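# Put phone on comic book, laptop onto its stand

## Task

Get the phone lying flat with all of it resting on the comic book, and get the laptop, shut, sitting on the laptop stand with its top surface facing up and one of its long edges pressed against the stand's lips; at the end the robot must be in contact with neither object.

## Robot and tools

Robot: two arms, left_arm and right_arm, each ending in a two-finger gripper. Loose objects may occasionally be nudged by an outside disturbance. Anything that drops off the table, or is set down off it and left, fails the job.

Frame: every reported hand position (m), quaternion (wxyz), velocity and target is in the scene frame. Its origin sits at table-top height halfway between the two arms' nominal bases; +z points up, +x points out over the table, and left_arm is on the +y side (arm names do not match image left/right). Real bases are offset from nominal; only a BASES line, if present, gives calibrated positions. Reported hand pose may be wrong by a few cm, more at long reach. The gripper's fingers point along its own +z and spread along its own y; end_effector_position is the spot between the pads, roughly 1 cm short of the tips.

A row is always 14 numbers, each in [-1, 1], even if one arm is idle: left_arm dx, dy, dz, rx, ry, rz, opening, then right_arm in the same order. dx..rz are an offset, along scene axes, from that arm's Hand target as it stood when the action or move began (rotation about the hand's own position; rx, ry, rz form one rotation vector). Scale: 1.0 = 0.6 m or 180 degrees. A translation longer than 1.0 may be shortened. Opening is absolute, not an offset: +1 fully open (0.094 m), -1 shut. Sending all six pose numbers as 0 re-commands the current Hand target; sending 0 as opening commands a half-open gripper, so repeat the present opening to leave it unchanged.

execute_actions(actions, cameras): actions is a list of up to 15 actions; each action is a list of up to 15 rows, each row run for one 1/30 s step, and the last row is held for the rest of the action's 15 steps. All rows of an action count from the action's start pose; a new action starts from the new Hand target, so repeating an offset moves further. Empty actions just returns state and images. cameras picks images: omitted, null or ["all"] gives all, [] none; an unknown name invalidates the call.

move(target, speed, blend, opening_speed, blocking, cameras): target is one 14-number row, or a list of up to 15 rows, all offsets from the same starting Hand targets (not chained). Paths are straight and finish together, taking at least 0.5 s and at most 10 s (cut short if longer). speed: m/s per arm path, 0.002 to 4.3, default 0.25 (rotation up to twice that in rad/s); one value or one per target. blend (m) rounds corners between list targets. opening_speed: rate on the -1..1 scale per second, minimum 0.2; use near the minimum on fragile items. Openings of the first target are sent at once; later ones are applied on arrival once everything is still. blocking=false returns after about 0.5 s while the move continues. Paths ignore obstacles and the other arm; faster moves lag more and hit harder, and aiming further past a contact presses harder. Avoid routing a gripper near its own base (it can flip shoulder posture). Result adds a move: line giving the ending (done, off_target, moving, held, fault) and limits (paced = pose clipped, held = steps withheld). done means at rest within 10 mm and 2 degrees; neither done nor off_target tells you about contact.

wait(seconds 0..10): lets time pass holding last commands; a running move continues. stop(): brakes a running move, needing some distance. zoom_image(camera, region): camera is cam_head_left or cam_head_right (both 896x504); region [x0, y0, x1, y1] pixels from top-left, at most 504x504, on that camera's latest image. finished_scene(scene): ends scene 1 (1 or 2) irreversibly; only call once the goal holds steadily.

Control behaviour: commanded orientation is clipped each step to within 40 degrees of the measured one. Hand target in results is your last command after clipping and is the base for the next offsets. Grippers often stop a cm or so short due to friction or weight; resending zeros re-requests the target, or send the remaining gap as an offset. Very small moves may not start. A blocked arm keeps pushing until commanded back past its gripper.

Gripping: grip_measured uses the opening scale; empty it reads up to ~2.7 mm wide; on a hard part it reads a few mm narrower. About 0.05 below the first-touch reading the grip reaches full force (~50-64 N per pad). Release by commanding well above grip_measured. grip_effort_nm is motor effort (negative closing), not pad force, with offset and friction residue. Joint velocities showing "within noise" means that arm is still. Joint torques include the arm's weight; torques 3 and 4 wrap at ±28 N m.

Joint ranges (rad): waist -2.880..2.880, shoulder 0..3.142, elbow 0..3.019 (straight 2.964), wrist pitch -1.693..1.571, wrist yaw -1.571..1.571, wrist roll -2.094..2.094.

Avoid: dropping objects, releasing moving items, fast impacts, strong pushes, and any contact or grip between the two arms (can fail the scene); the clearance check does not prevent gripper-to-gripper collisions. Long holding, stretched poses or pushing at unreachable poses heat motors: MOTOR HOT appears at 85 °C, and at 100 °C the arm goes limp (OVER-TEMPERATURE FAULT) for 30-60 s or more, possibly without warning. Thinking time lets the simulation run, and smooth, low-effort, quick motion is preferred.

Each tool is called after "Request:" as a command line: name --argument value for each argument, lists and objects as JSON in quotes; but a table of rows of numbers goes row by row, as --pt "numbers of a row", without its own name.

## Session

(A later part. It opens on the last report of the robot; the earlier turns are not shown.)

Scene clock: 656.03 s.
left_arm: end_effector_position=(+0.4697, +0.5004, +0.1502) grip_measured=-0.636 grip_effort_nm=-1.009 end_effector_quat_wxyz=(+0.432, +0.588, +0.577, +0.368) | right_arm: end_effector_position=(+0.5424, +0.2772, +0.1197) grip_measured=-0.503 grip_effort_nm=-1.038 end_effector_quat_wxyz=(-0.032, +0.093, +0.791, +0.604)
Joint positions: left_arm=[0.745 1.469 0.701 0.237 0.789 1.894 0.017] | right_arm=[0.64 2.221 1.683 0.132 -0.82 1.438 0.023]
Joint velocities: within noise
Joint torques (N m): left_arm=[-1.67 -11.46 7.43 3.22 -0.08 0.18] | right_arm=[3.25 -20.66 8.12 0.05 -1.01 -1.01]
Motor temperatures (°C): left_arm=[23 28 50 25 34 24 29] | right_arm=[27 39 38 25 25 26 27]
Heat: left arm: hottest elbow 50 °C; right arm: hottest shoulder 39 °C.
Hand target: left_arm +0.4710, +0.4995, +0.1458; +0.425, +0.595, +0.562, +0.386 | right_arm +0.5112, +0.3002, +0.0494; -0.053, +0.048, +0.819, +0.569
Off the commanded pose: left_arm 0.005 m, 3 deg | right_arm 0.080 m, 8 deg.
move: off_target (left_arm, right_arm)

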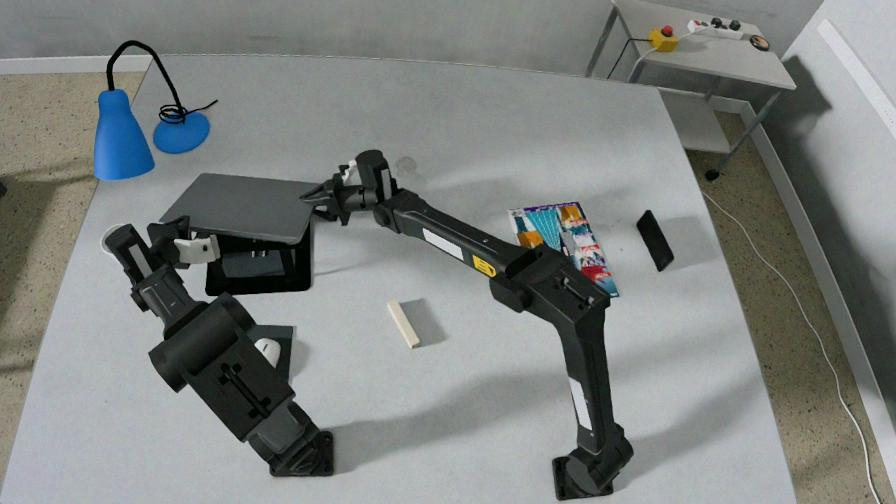

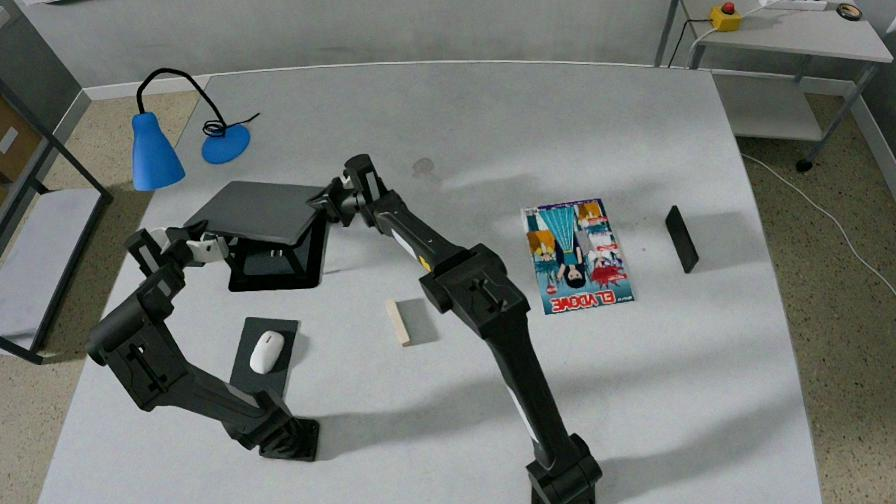

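Request:
move --pt "-0.01 0.0 0.07 0 0.0 0.0 -0.9 0.02 0.0 0.1 0 0.0 0.0 -0.9" --pt "-0.06 -0.01 0.07 0 0.0 0.033 -0.9 0.02 -0.01 0.1 0 0.0 0.033 -0.9" --speed 0.06

Request:
zoom_image --camera "cam_head_left" --region '[150, 170, 330, 300]'

Request:
zoom_image --camera "cam_head_right" --region '[170, 170, 350, 300]'

Scene clock: 677.00 s.
left_arm: end_effector_position=(+0.4301, +0.4875, +0.1454) grip_measured=-0.637 grip_effort_nm=-1.004 end_effector_quat_wxyz=(+0.398, +0.565, +0.628, +0.358) | right_arm: end_effector_position=(+0.5324, +0.2734, +0.1239) grip_measured=-0.503 grip_effort_nm=-1.038 end_effector_quat_wxyz=(-0.097, +0.067, +0.813, +0.571)
Joint positions: left_arm=[0.759 1.334 0.606 0.138 0.696 1.871 0.017] | right_arm=[0.627 2.23 1.781 -0.143 -0.939 1.323 0.023]
Joint velocities: within noise
Joint torques (N m): left_arm=[-0.97 -15.5 10.26 3.34 0.77 -0.07] | right_arm=[2.14 -24.12 11.58 0.44 -0.64 -0.98]
Motor temperatures (°C): left_arm=[23 27 45 25 30 24 29] | right_arm=[27 38 38 25 26 27 28]
Heat: left arm: hottest elbow 45 °C; right arm: hottest shoulder 38 °C.
Hand target: left_arm +0.4350, +0.4934, +0.1878; +0.404, +0.565, +0.592, +0.407 | right_arm +0.5232, +0.2942, +0.1095; -0.082, +0.005, +0.821, +0.565
Off the commanded pose: left_arm 0.043 m, 7 deg | right_arm 0.027 m, 7 deg.
move: off_target (left_arm, right_arm)

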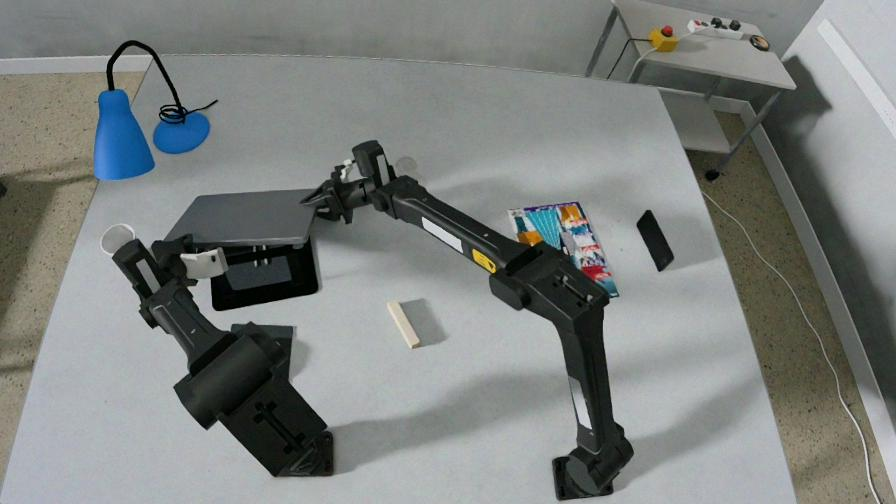

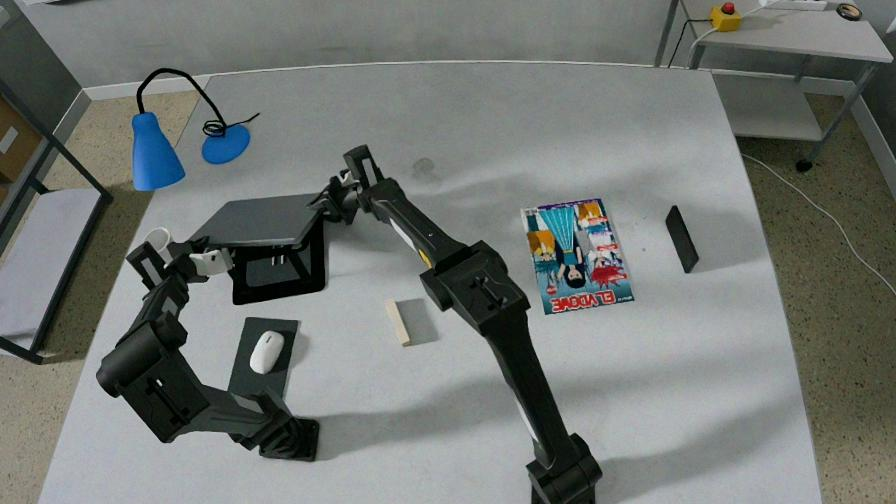

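Scaled by 2.800.

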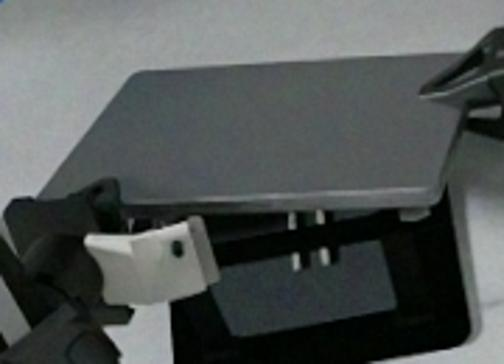

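Scaled by 2.800.

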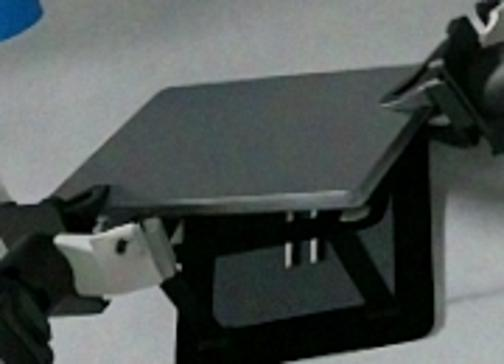

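Request:
move --pt "0.0 0.0 0.1 0 -0.03 0.0 -0.9 0.0 0.0 0.07 0 -0.03 0.0 -0.9" --speed 0.06

Request:
zoom_image --camera "cam_head_left" --region '[150, 150, 350, 310]'

Request:
zoom_image --camera "cam_head_right" --region '[160, 150, 360, 310]'

Scene clock: 683.30 s.
left_arm: end_effector_position=(+0.4191, +0.4823, +0.1519) grip_measured=-0.638 grip_effort_nm=-1.004 end_effector_quat_wxyz=(+0.407, +0.549, +0.640, +0.351) | right_arm: end_effector_position=(+0.5319, +0.2712, +0.1332) grip_measured=-0.502 grip_effort_nm=-1.043 end_effector_quat_wxyz=(-0.082, +0.051, +0.821, +0.563)
Joint positions: left_arm=[0.772 1.287 0.582 0.116 0.707 1.83 0.017] | right_arm=[0.627 2.212 1.791 -0.205 -0.924 1.254 0.023]
Joint velocities: within noise
Joint torques (N m): left_arm=[-1.9 -18.78 15.16 3.44 1.87 -0.39] | right_arm=[2.67 -27.63 11.52 0.46 0.13 -1.11]
Motor temperatures (°C): left_arm=[23 27 44 24 31 24 29] | right_arm=[27 39 39 25 25 27 28]
Heat: left arm: hottest elbow 44 °C; right arm: hottest shoulder 39 °C.
Hand target: left_arm +0.4349, +0.4935, +0.2479; +0.432, +0.546, +0.573, +0.434 | right_arm +0.5232, +0.2942, +0.1516; -0.044, -0.021, +0.824, +0.565
Off the commanded pose: left_arm 0.098 m, 13 deg | right_arm 0.031 m, 9 deg.
move: off_target (left_arm, right_arm)

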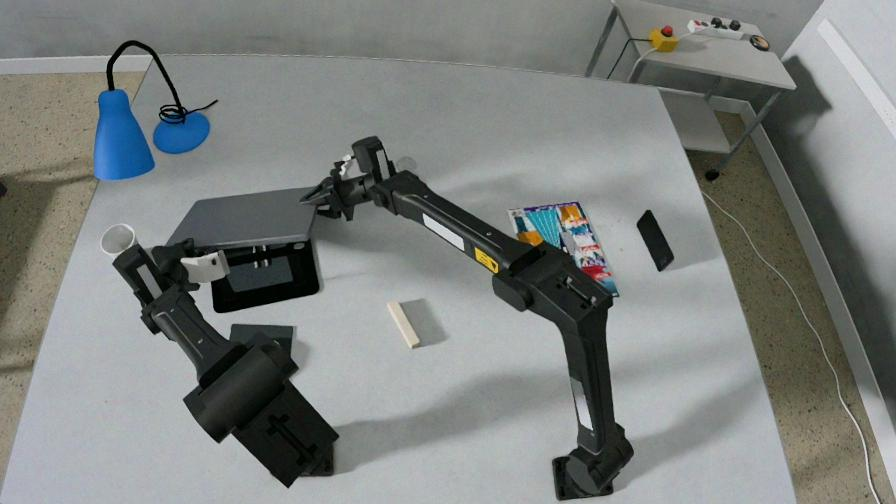

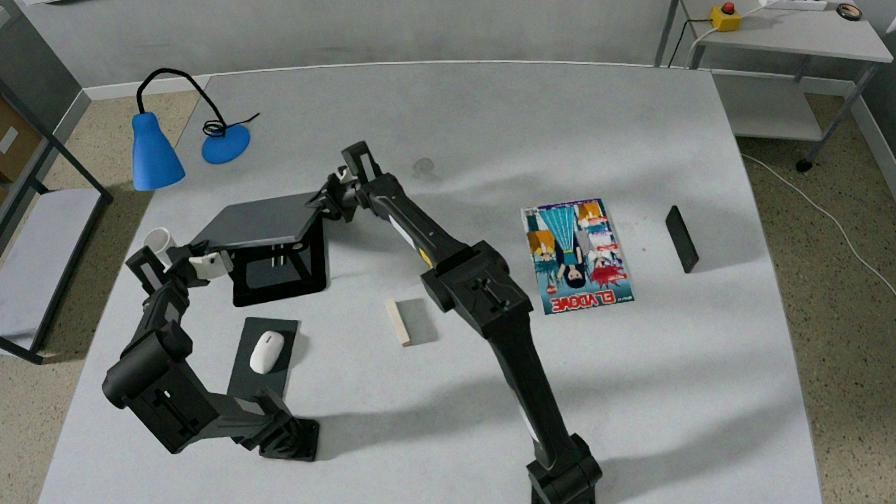

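Scaled by 2.520.

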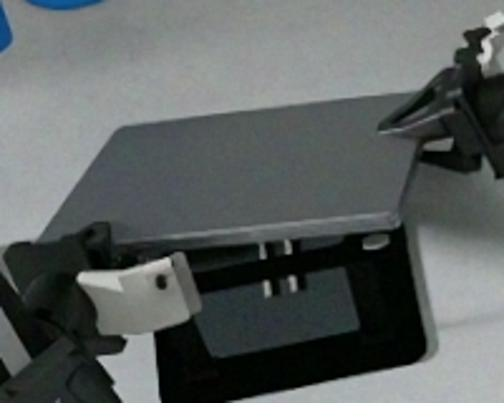

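Scaled by 2.520.

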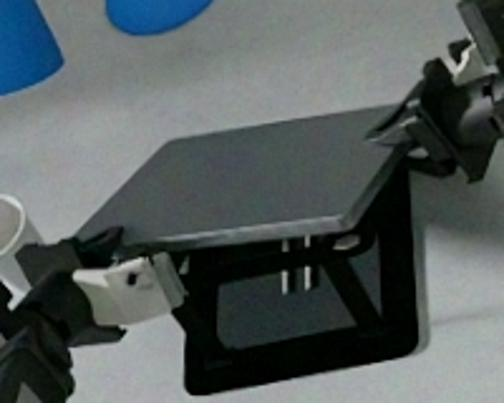

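Request:
move --pt "-0.0 0.0 0.08 0 -0.02 0.0 -0.9 0.0 0.0 0.06 0 -0.02 0.0 -0.9" --pt "-0.01 -0.075 0.08 0 -0.02 0.017 -0.9 -0.01 -0.075 0.06 0 -0.02 0.017 -0.9" --speed 0.06

Request:
zoom_image --camera "cam_head_left" --region '[150, 150, 350, 310]'

Request:
zoom_image --camera "cam_head_right" --region '[160, 150, 360, 310]'

Scene clock: 699.97 s.
left_arm: end_effector_position=(+0.4098, +0.4477, +0.2003) grip_measured=-0.638 grip_effort_nm=-1.004 end_effector_quat_wxyz=(+0.409, +0.521, +0.645, +0.381) | right_arm: end_effector_position=(+0.5353, +0.2432, +0.1868) grip_measured=-0.498 grip_effort_nm=-1.038 end_effector_quat_wxyz=(-0.064, +0.007, +0.819, +0.570)
Joint positions: left_arm=[0.695 1.071 0.529 0.072 0.599 1.709 0.017] | right_arm=[0.589 2.131 1.8 -0.325 -0.976 1.123 0.024]
Joint velocities: within noise
Joint torques (N m): left_arm=[-3.08 -15.21 17.18 3.95 0.66 -0.39] | right_arm=[1.79 -28.04 7.13 0.72 -0.2 -1.25]
Motor temperatures (°C): left_arm=[23 27 44 25 33 24 30] | right_arm=[27 41 41 25 25 27 28]
Heat: left arm: hottest elbow 44 °C; right arm: hottest shoulder 41 °C.
Hand target: left_arm +0.4290, +0.4485, +0.2958; +0.438, +0.516, +0.573, +0.462 | right_arm +0.5172, +0.2493, +0.1876; -0.033, -0.061, +0.824, +0.563
Off the commanded pose: left_arm 0.098 m, 13 deg | right_arm 0.019 m, 9 deg.
move: off_target (left_arm, right_arm)

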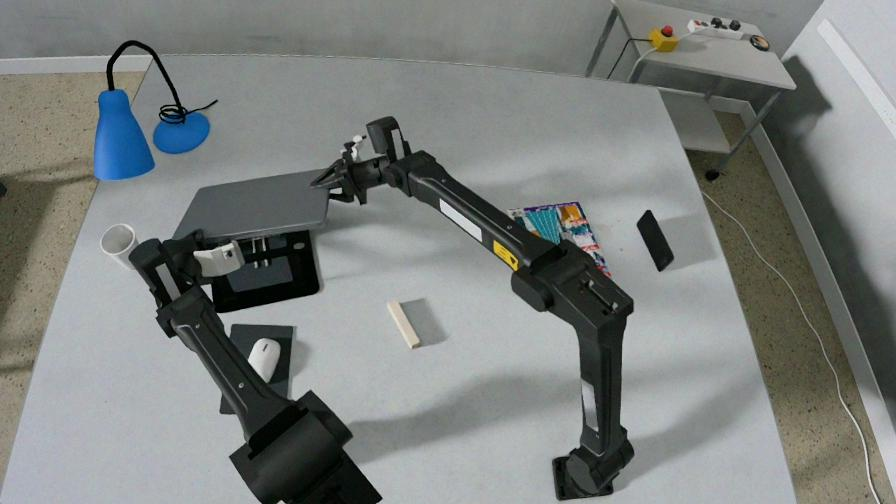

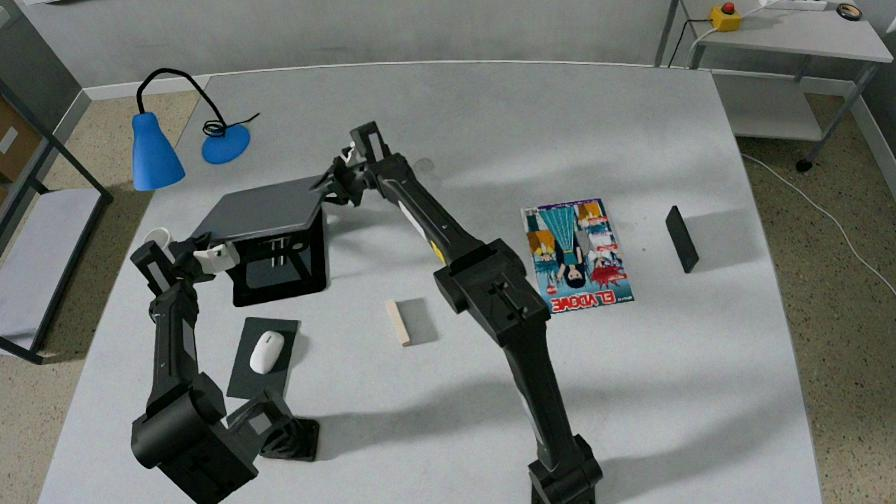

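Scaled by 2.520.

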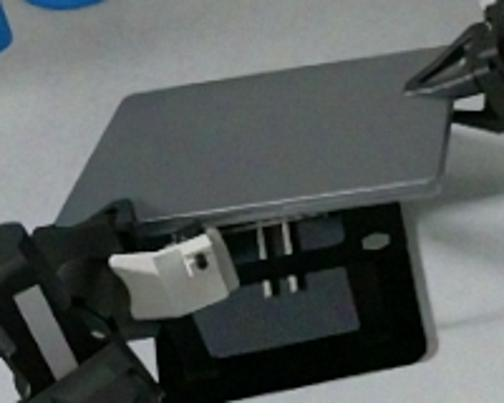

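Scaled by 2.520.

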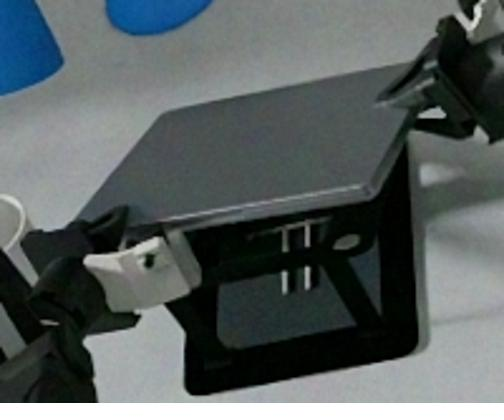

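Request:
move --pt "-0.0 0.0 -0.07 0 0.0 0.0 -0.9 0.0 0.0 -0.12 0 0.03 0.0 -0.9" --speed 0.06

Request:
zoom_image --camera "cam_head_left" --region '[150, 150, 350, 310]'

Request:
zoom_image --camera "cam_head_right" --region '[160, 150, 360, 310]'

Scene clock: 707.20 s.
left_arm: end_effector_position=(+0.3993, +0.4410, +0.1682) grip_measured=-0.638 grip_effort_nm=-1.009 end_effector_quat_wxyz=(+0.403, +0.521, +0.650, +0.379) | right_arm: end_effector_position=(+0.5294, +0.2395, +0.1501) grip_measured=-0.498 grip_effort_nm=-1.038 end_effector_quat_wxyz=(-0.084, +0.008, +0.815, +0.573)
Joint positions: left_arm=[0.695 1.097 0.454 0.16 0.586 1.713 0.017] | right_arm=[0.585 2.165 1.752 -0.257 -1.013 1.134 0.024]
Joint velocities: within noise
Joint torques (N m): left_arm=[-3.02 -11.93 16.1 5.71 1.28 -0.34] | right_arm=[1.67 -23.65 7.28 1.62 -0.22 -0.9]
Motor temperatures (°C): left_arm=[23 27 45 25 33 24 30] | right_arm=[27 40 40 25 25 28 28]
Heat: left arm: hottest elbow 45 °C; right arm: hottest shoulder 40 °C.
Hand target: left_arm +0.4289, +0.4485, +0.2537; +0.438, +0.516, +0.573, +0.462 | right_arm +0.5172, +0.2492, +0.1156; -0.071, -0.035, +0.821, +0.565
Off the commanded pose: left_arm 0.091 m, 14 deg | right_arm 0.038 m, 5 deg.
move: off_target (left_arm, right_arm)

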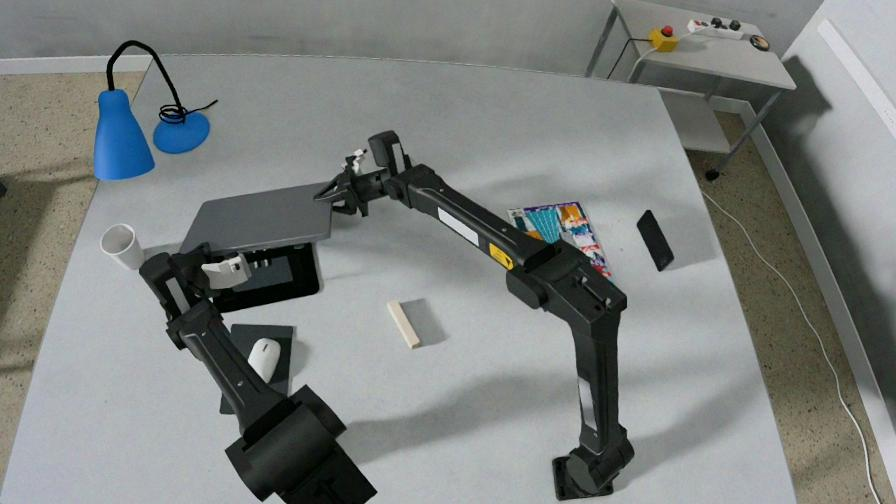

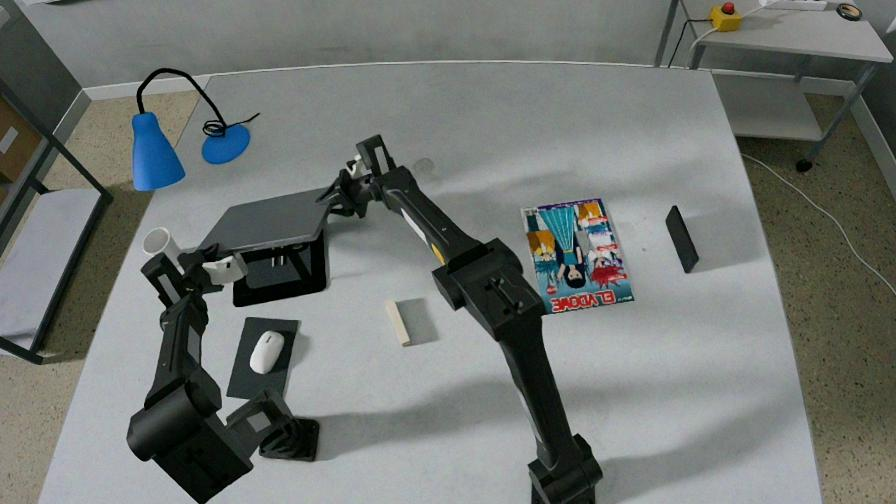

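Scaled by 2.520.

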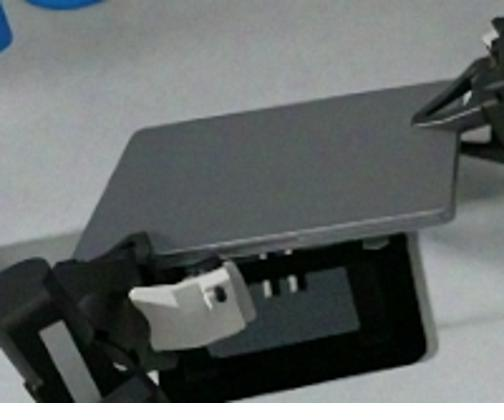

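Scaled by 2.520.

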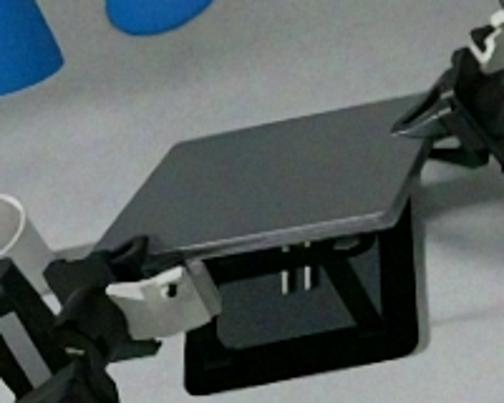

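Request:
move --pt "0.02 0.0 -0.03 0 0.0 0.0 -0.9 0.02 0.0 -0.1 0 0.03 0.0 -0.9" --speed 0.05

Request:
zoom_image --camera "cam_head_left" --region '[150, 150, 350, 310]'

Request:
zoom_image --camera "cam_head_right" --region '[160, 150, 360, 310]'

Scene clock: 714.97 s.
left_arm: end_effector_position=(+0.4053, +0.4424, +0.1585) grip_measured=-0.638 grip_effort_nm=-1.009 end_effector_quat_wxyz=(+0.392, +0.538, +0.630, +0.400) | right_arm: end_effector_position=(+0.5309, +0.2402, +0.1180) grip_measured=-0.498 grip_effort_nm=-1.038 end_effector_quat_wxyz=(-0.117, +0.017, +0.803, +0.584)
Joint positions: left_arm=[0.683 1.146 0.44 0.246 0.571 1.764 0.017] | right_arm=[0.578 2.228 1.749 -0.173 -1.074 1.199 0.024]
Joint velocities: within noise
Joint torques (N m): left_arm=[-3.72 -11.4 16.34 5.35 1.26 -0.84] | right_arm=[1.2 -20.42 8.81 0.92 0.26 -0.86]
Motor temperatures (°C): left_arm=[23 28 45 25 33 24 30] | right_arm=[27 41 40 25 25 27 28]
Heat: left arm: hottest elbow 45 °C; right arm: hottest shoulder 41 °C.
Hand target: left_arm +0.4409, +0.4485, +0.2357; +0.438, +0.516, +0.573, +0.462 | right_arm +0.5291, +0.2492, +0.0555; -0.110, -0.008, +0.817, +0.566
Off the commanded pose: left_arm 0.085 m, 11 deg | right_arm 0.063 m, 4 deg.
move: off_target (left_arm, right_arm)

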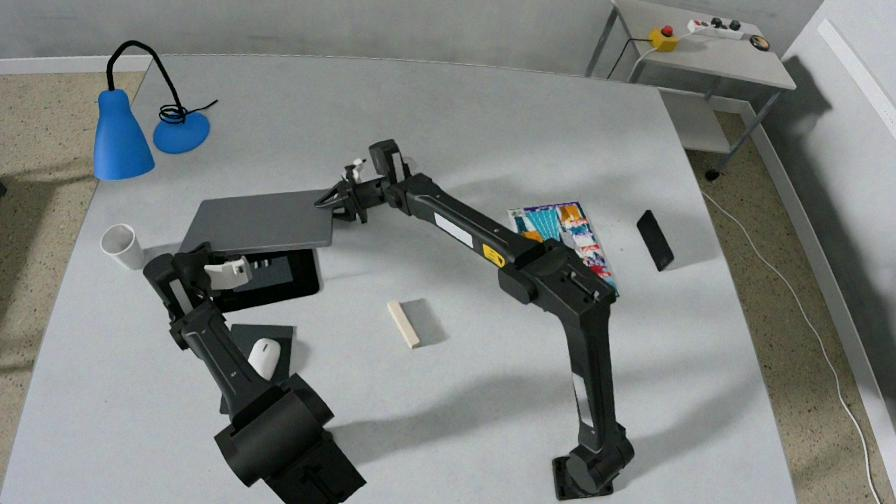

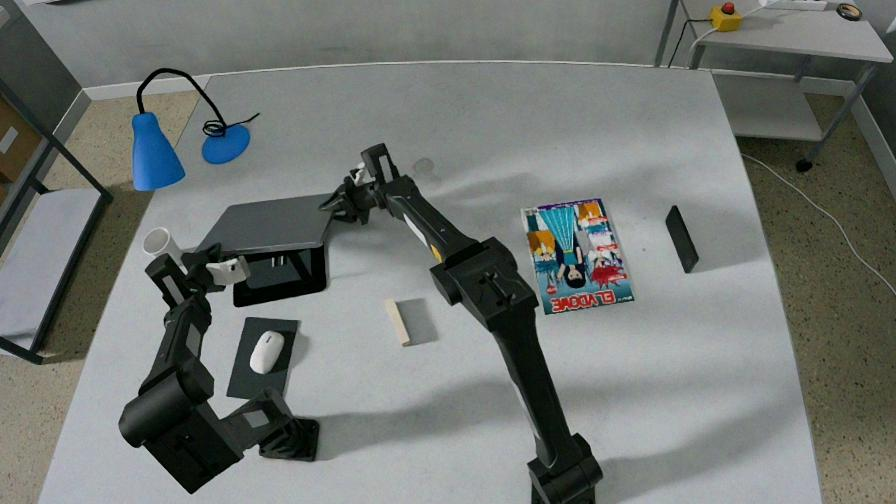

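Scaled by 2.520.

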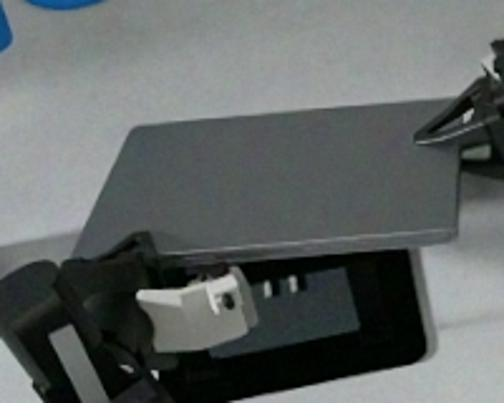

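Scaled by 2.520.

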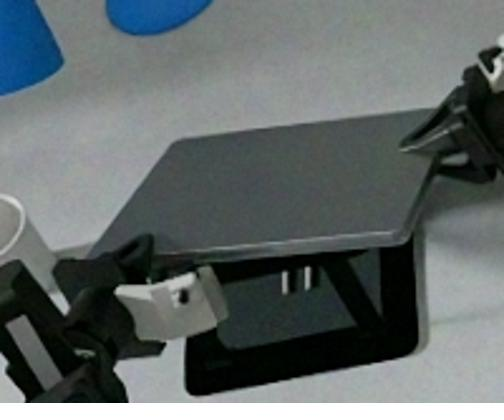

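Request:
move --pt "0.0 0.0 -0.03 0 0.02 0.01 -0.9 0.03 0.0 -0.06 0 0.03 0.01 -0.9" --speed 0.05

Request:
zoom_image --camera "cam_head_left" --region '[150, 150, 350, 310]'

Request:
zoom_image --camera "cam_head_right" --region '[160, 150, 360, 310]'

Scene clock: 720.60 s.
left_arm: end_effector_position=(+0.4083, +0.4429, +0.1562) grip_measured=-0.638 grip_effort_nm=-1.004 end_effector_quat_wxyz=(+0.372, +0.541, +0.633, +0.410) | right_arm: end_effector_position=(+0.5425, +0.2481, +0.1013) grip_measured=-0.498 grip_effort_nm=-1.043 end_effector_quat_wxyz=(-0.159, +0.011, +0.791, +0.591)
Joint positions: left_arm=[0.658 1.146 0.44 0.246 0.512 1.78 0.017] | right_arm=[0.57 2.321 1.859 -0.218 -1.161 1.21 0.024]
Joint velocities: within noise
Joint torques (N m): left_arm=[-3.25 -9.82 16.35 3.7 1.02 -0.77] | right_arm=[0.26 -20.01 8.9 0.09 0.65 -0.88]
Motor temperatures (°C): left_arm=[23 28 45 25 33 24 30] | right_arm=[27 41 40 25 25 27 28]
Heat: left arm: hottest elbow 45 °C; right arm: hottest shoulder 41 °C.
Hand target: left_arm +0.4409, +0.4485, +0.2178; +0.412, +0.521, +0.595, +0.452 | right_arm +0.5473, +0.2491, +0.0195; -0.157, +0.006, +0.811, +0.564
Off the commanded pose: left_arm 0.070 m, 8 deg | right_arm 0.082 m, 4 deg.
move: off_target (left_arm, right_arm)

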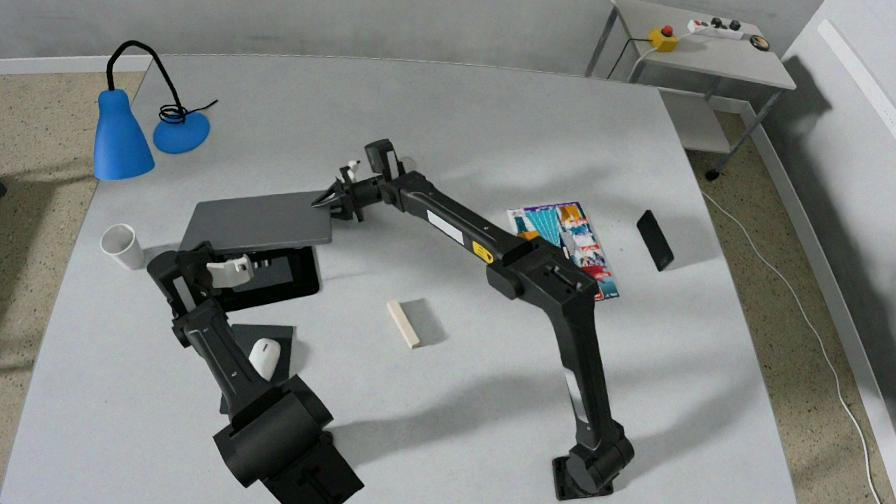

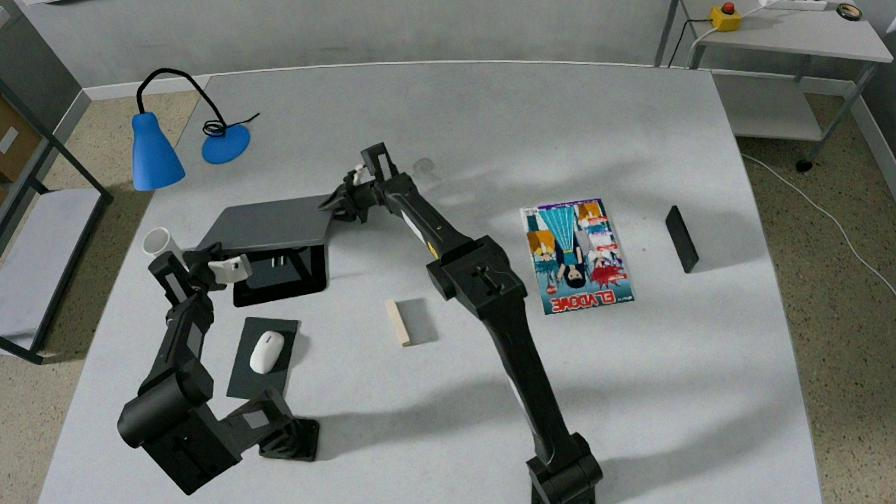

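Scaled by 2.520.

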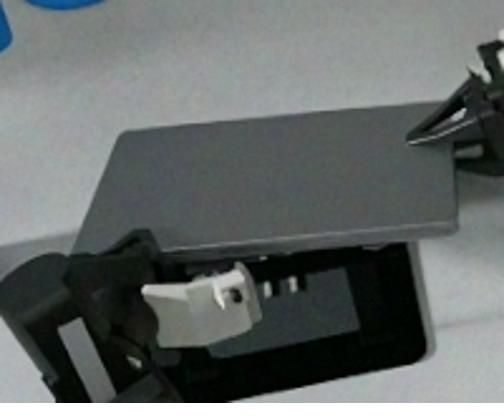

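Scaled by 2.520.

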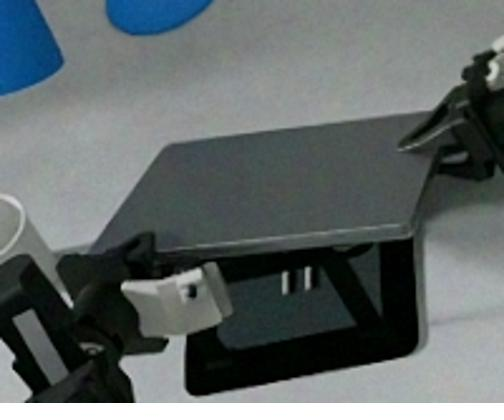

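Request:
move --pt "0.0 0.0 -0.08 0 0.0 0.01 -0.9 0.02 0.0 0.04 0 0.0 0.01 -0.9" --speed 0.04

Request:
zoom_image --camera "cam_head_left" --region '[150, 150, 350, 310]'

Request:
zoom_image --camera "cam_head_right" --region '[160, 150, 360, 310]'

Scene clock: 727.23 s.
left_arm: end_effector_position=(+0.4261, +0.4448, +0.1598) grip_measured=-0.638 grip_effort_nm=-1.009 end_effector_quat_wxyz=(+0.391, +0.529, +0.609, +0.443) | right_arm: end_effector_position=(+0.5580, +0.2460, +0.1160) grip_measured=-0.498 grip_effort_nm=-1.038 end_effector_quat_wxyz=(-0.160, -0.001, +0.794, +0.586)
Joint positions: left_arm=[0.632 1.226 0.431 0.443 0.502 1.738 0.017] | right_arm=[0.555 2.347 1.969 -0.376 -1.18 1.12 0.024]
Joint velocities: within noise
Joint torques (N m): left_arm=[-3.55 -5.19 10.63 4.51 -0.63 -0.53] | right_arm=[0.56 -21.66 9.1 -0.02 0.36 -0.75]
Motor temperatures (°C): left_arm=[23 27 45 25 32 24 30] | right_arm=[26 40 40 25 25 27 28]
Heat: left arm: hottest elbow 45 °C; right arm: hottest shoulder 40 °C.
Hand target: left_arm +0.4409, +0.4484, +0.1696; +0.405, +0.512, +0.603, +0.458 | right_arm +0.5593, +0.2491, +0.0436; -0.166, -0.007, +0.811, +0.561
Off the commanded pose: left_arm 0.018 m, 3 deg | right_arm 0.073 m, 4 deg.
move: off_target (left_arm, right_arm)

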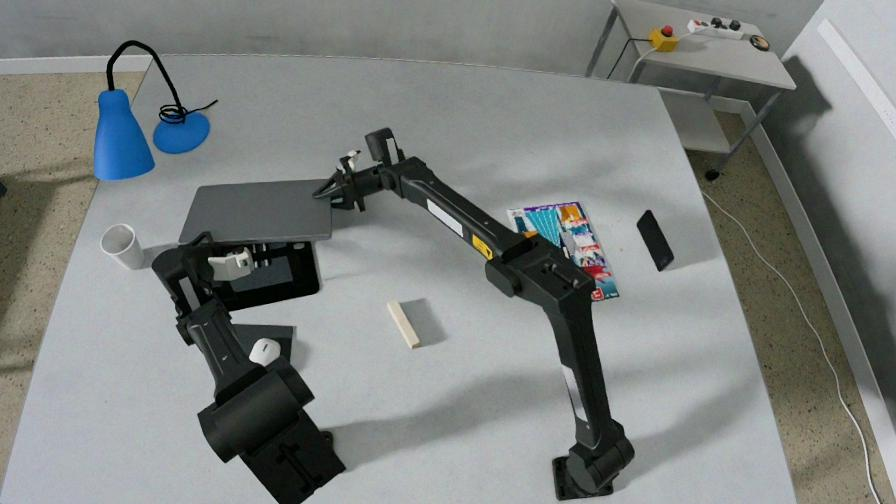

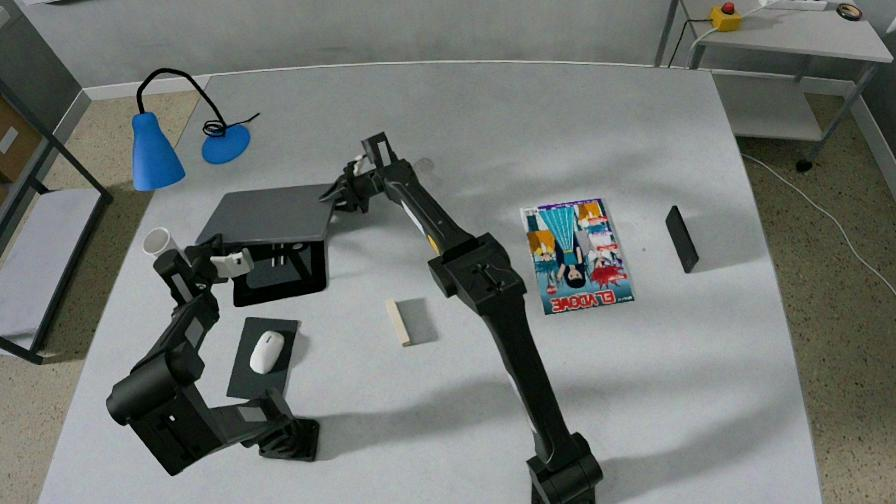

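Scaled by 2.520.

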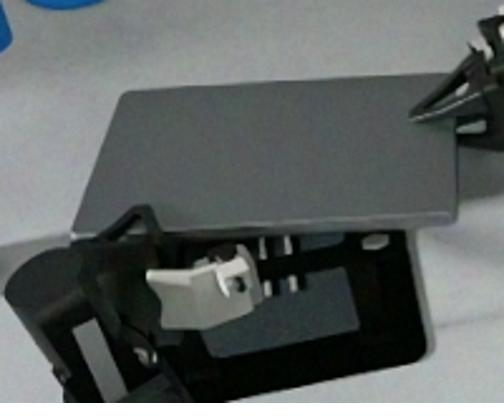

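Scaled by 2.520.

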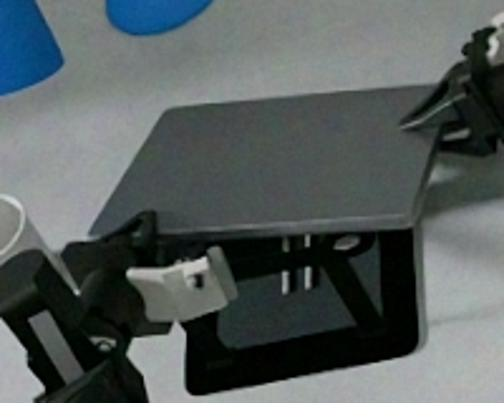

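Request:
move --pt "0.0 0.0 -0.01 -0.008 0.07 0.0 -0.9 0.0 0.0 0.05 0 0.05 0.0 -0.9" --speed 0.04

Request:
zoom_image --camera "cam_head_left" --region '[150, 150, 350, 310]'

Request:
zoom_image --camera "cam_head_right" --region '[160, 150, 360, 310]'

Scene clock: 742.13 s.
left_arm: end_effector_position=(+0.4241, +0.4444, +0.1436) grip_measured=-0.639 grip_effort_nm=-1.009 end_effector_quat_wxyz=(+0.339, +0.555, +0.661, +0.375) | right_arm: end_effector_position=(+0.5522, +0.2454, +0.0955) grip_measured=-0.507 grip_effort_nm=-1.033 end_effector_quat_wxyz=(-0.238, +0.052, +0.790, +0.563)
Joint positions: left_arm=[0.609 1.192 0.514 0.108 0.431 1.795 0.017] | right_arm=[0.554 2.399 2.021 -0.487 -1.232 1.201 0.023]
Joint velocities: within noise
Joint torques (N m): left_arm=[-2.96 -8.47 13.49 1.95 -0.32 -0.08] | right_arm=[0.26 -25.35 11.34 0.24 -0.18 -0.5]
Motor temperatures (°C): left_arm=[23 27 43 25 31 24 30] | right_arm=[26 41 40 25 25 27 28]
Heat: left arm: hottest elbow 43 °C; right arm: hottest shoulder 41 °C.
Hand target: left_arm +0.4409, +0.4485, +0.1636; +0.343, +0.554, +0.650, +0.392 | right_arm +0.5591, +0.2491, +0.0733; -0.229, +0.037, +0.795, +0.560
Off the commanded pose: left_arm 0.026 m, 2 deg | right_arm 0.023 m, 2 deg.
move: off_target (left_arm, right_arm)

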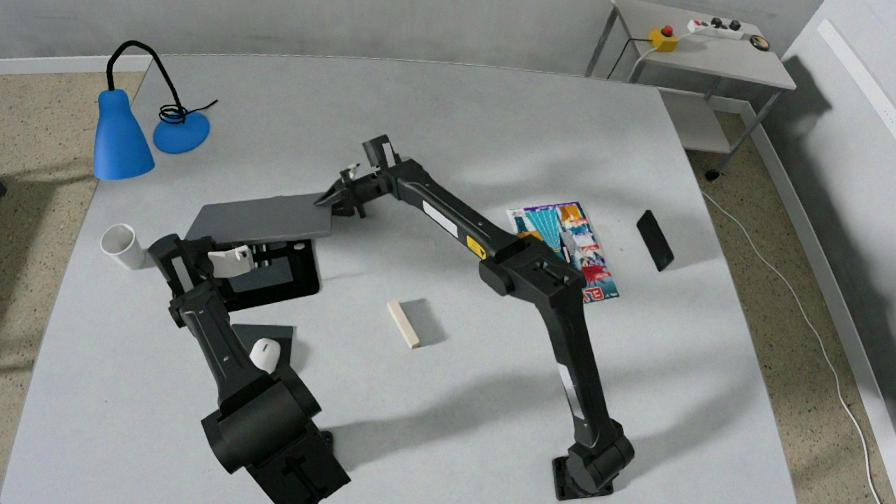

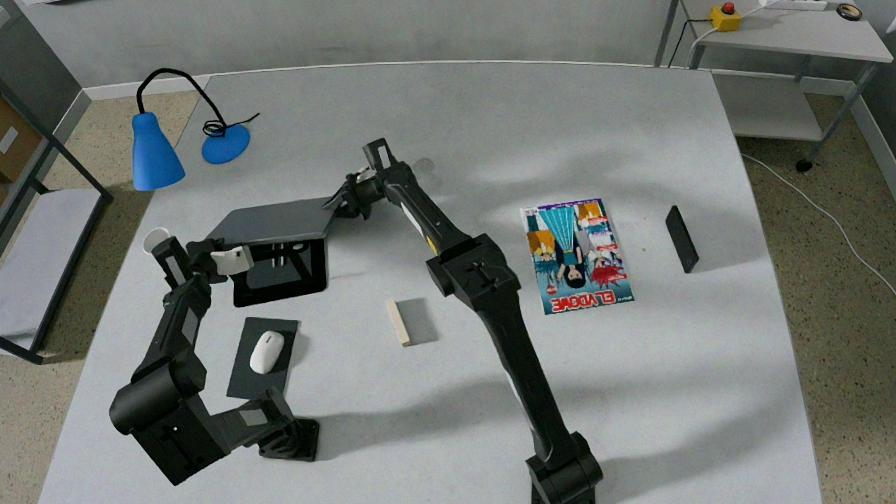

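Scaled by 2.520.

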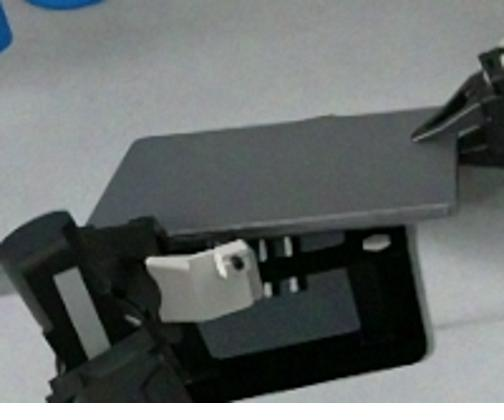

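Scaled by 2.520.

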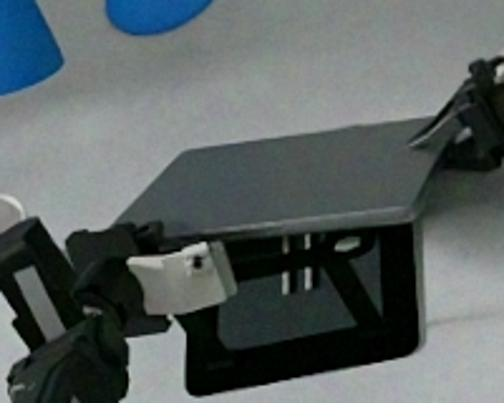

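Request:
move --pt "-0.028 0.0 -0.01 0.0 0.0 0.02 -0.9 -0.005 0.0 -0.03 0 0.0 0.02 -0.9" --speed 0.03

Request:
zoom_image --camera "cam_head_left" --region '[150, 150, 350, 310]'

Request:
zoom_image --camera "cam_head_right" --region '[160, 150, 360, 310]'

Scene clock: 750.27 s.
left_arm: end_effector_position=(+0.4213, +0.4455, +0.1451) grip_measured=-0.639 grip_effort_nm=-1.009 end_effector_quat_wxyz=(+0.326, +0.548, +0.669, +0.382) | right_arm: end_effector_position=(+0.5521, +0.2477, +0.0909) grip_measured=-0.508 grip_effort_nm=-1.038 end_effector_quat_wxyz=(-0.257, +0.042, +0.786, +0.560)
Joint positions: left_arm=[0.599 1.173 0.508 0.1 0.387 1.786 0.017] | right_arm=[0.554 2.441 2.092 -0.59 -1.268 1.137 0.023]
Joint velocities: within noise
Joint torques (N m): left_arm=[-2.08 -9.99 9.39 3.11 -0.67 -0.35] | right_arm=[0.26 -25 10.45 0.02 -0.21 -0.85]
Motor temperatures (°C): left_arm=[23 27 42 25 31 24 30] | right_arm=[26 41 41 25 25 27 28]
Heat: left arm: hottest elbow 42 °C; right arm: hottest shoulder 41 °C.
Hand target: left_arm +0.4242, +0.4484, +0.1577; +0.330, +0.533, +0.667, +0.402 | right_arm +0.5562, +0.2492, +0.0556; -0.247, +0.012, +0.796, +0.552
Off the commanded pose: left_arm 0.013 m, 3 deg | right_arm 0.036 m, 4 deg.
move: off_target (left_arm, right_arm)

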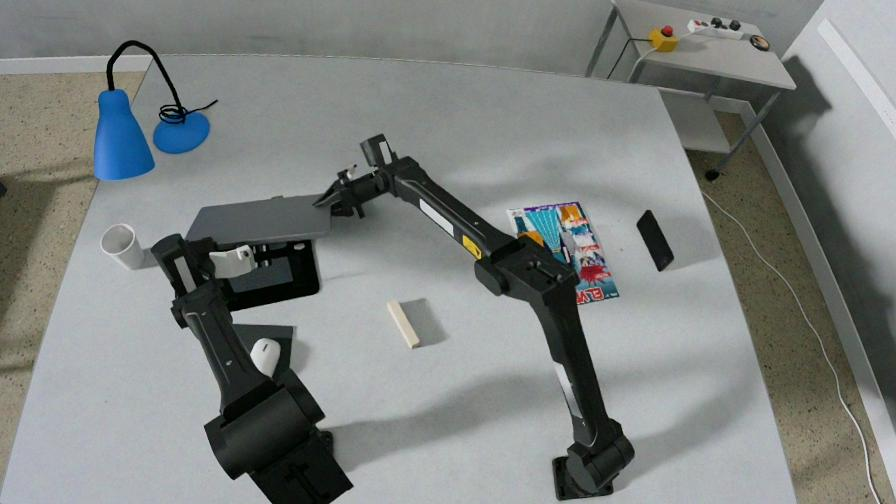

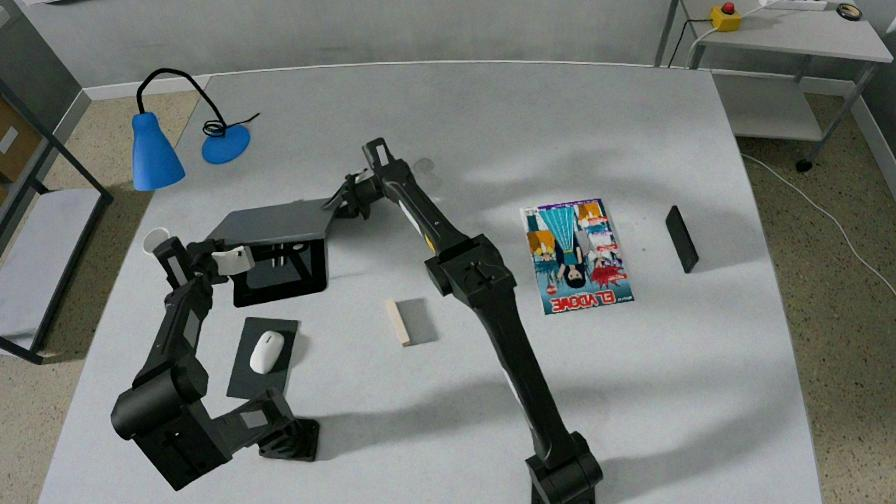

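Scaled by 2.520.

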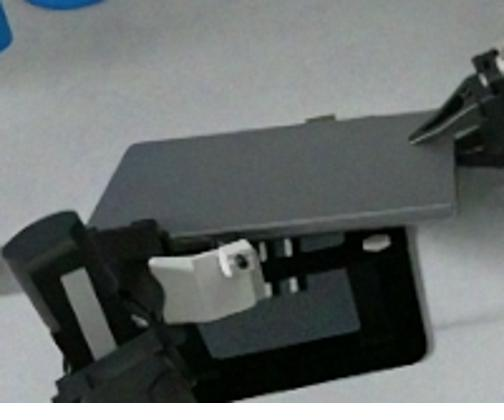

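Scaled by 2.520.

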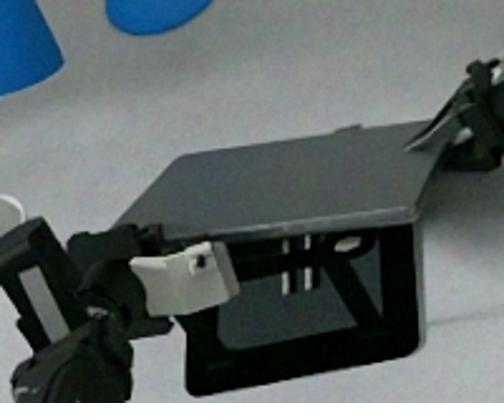

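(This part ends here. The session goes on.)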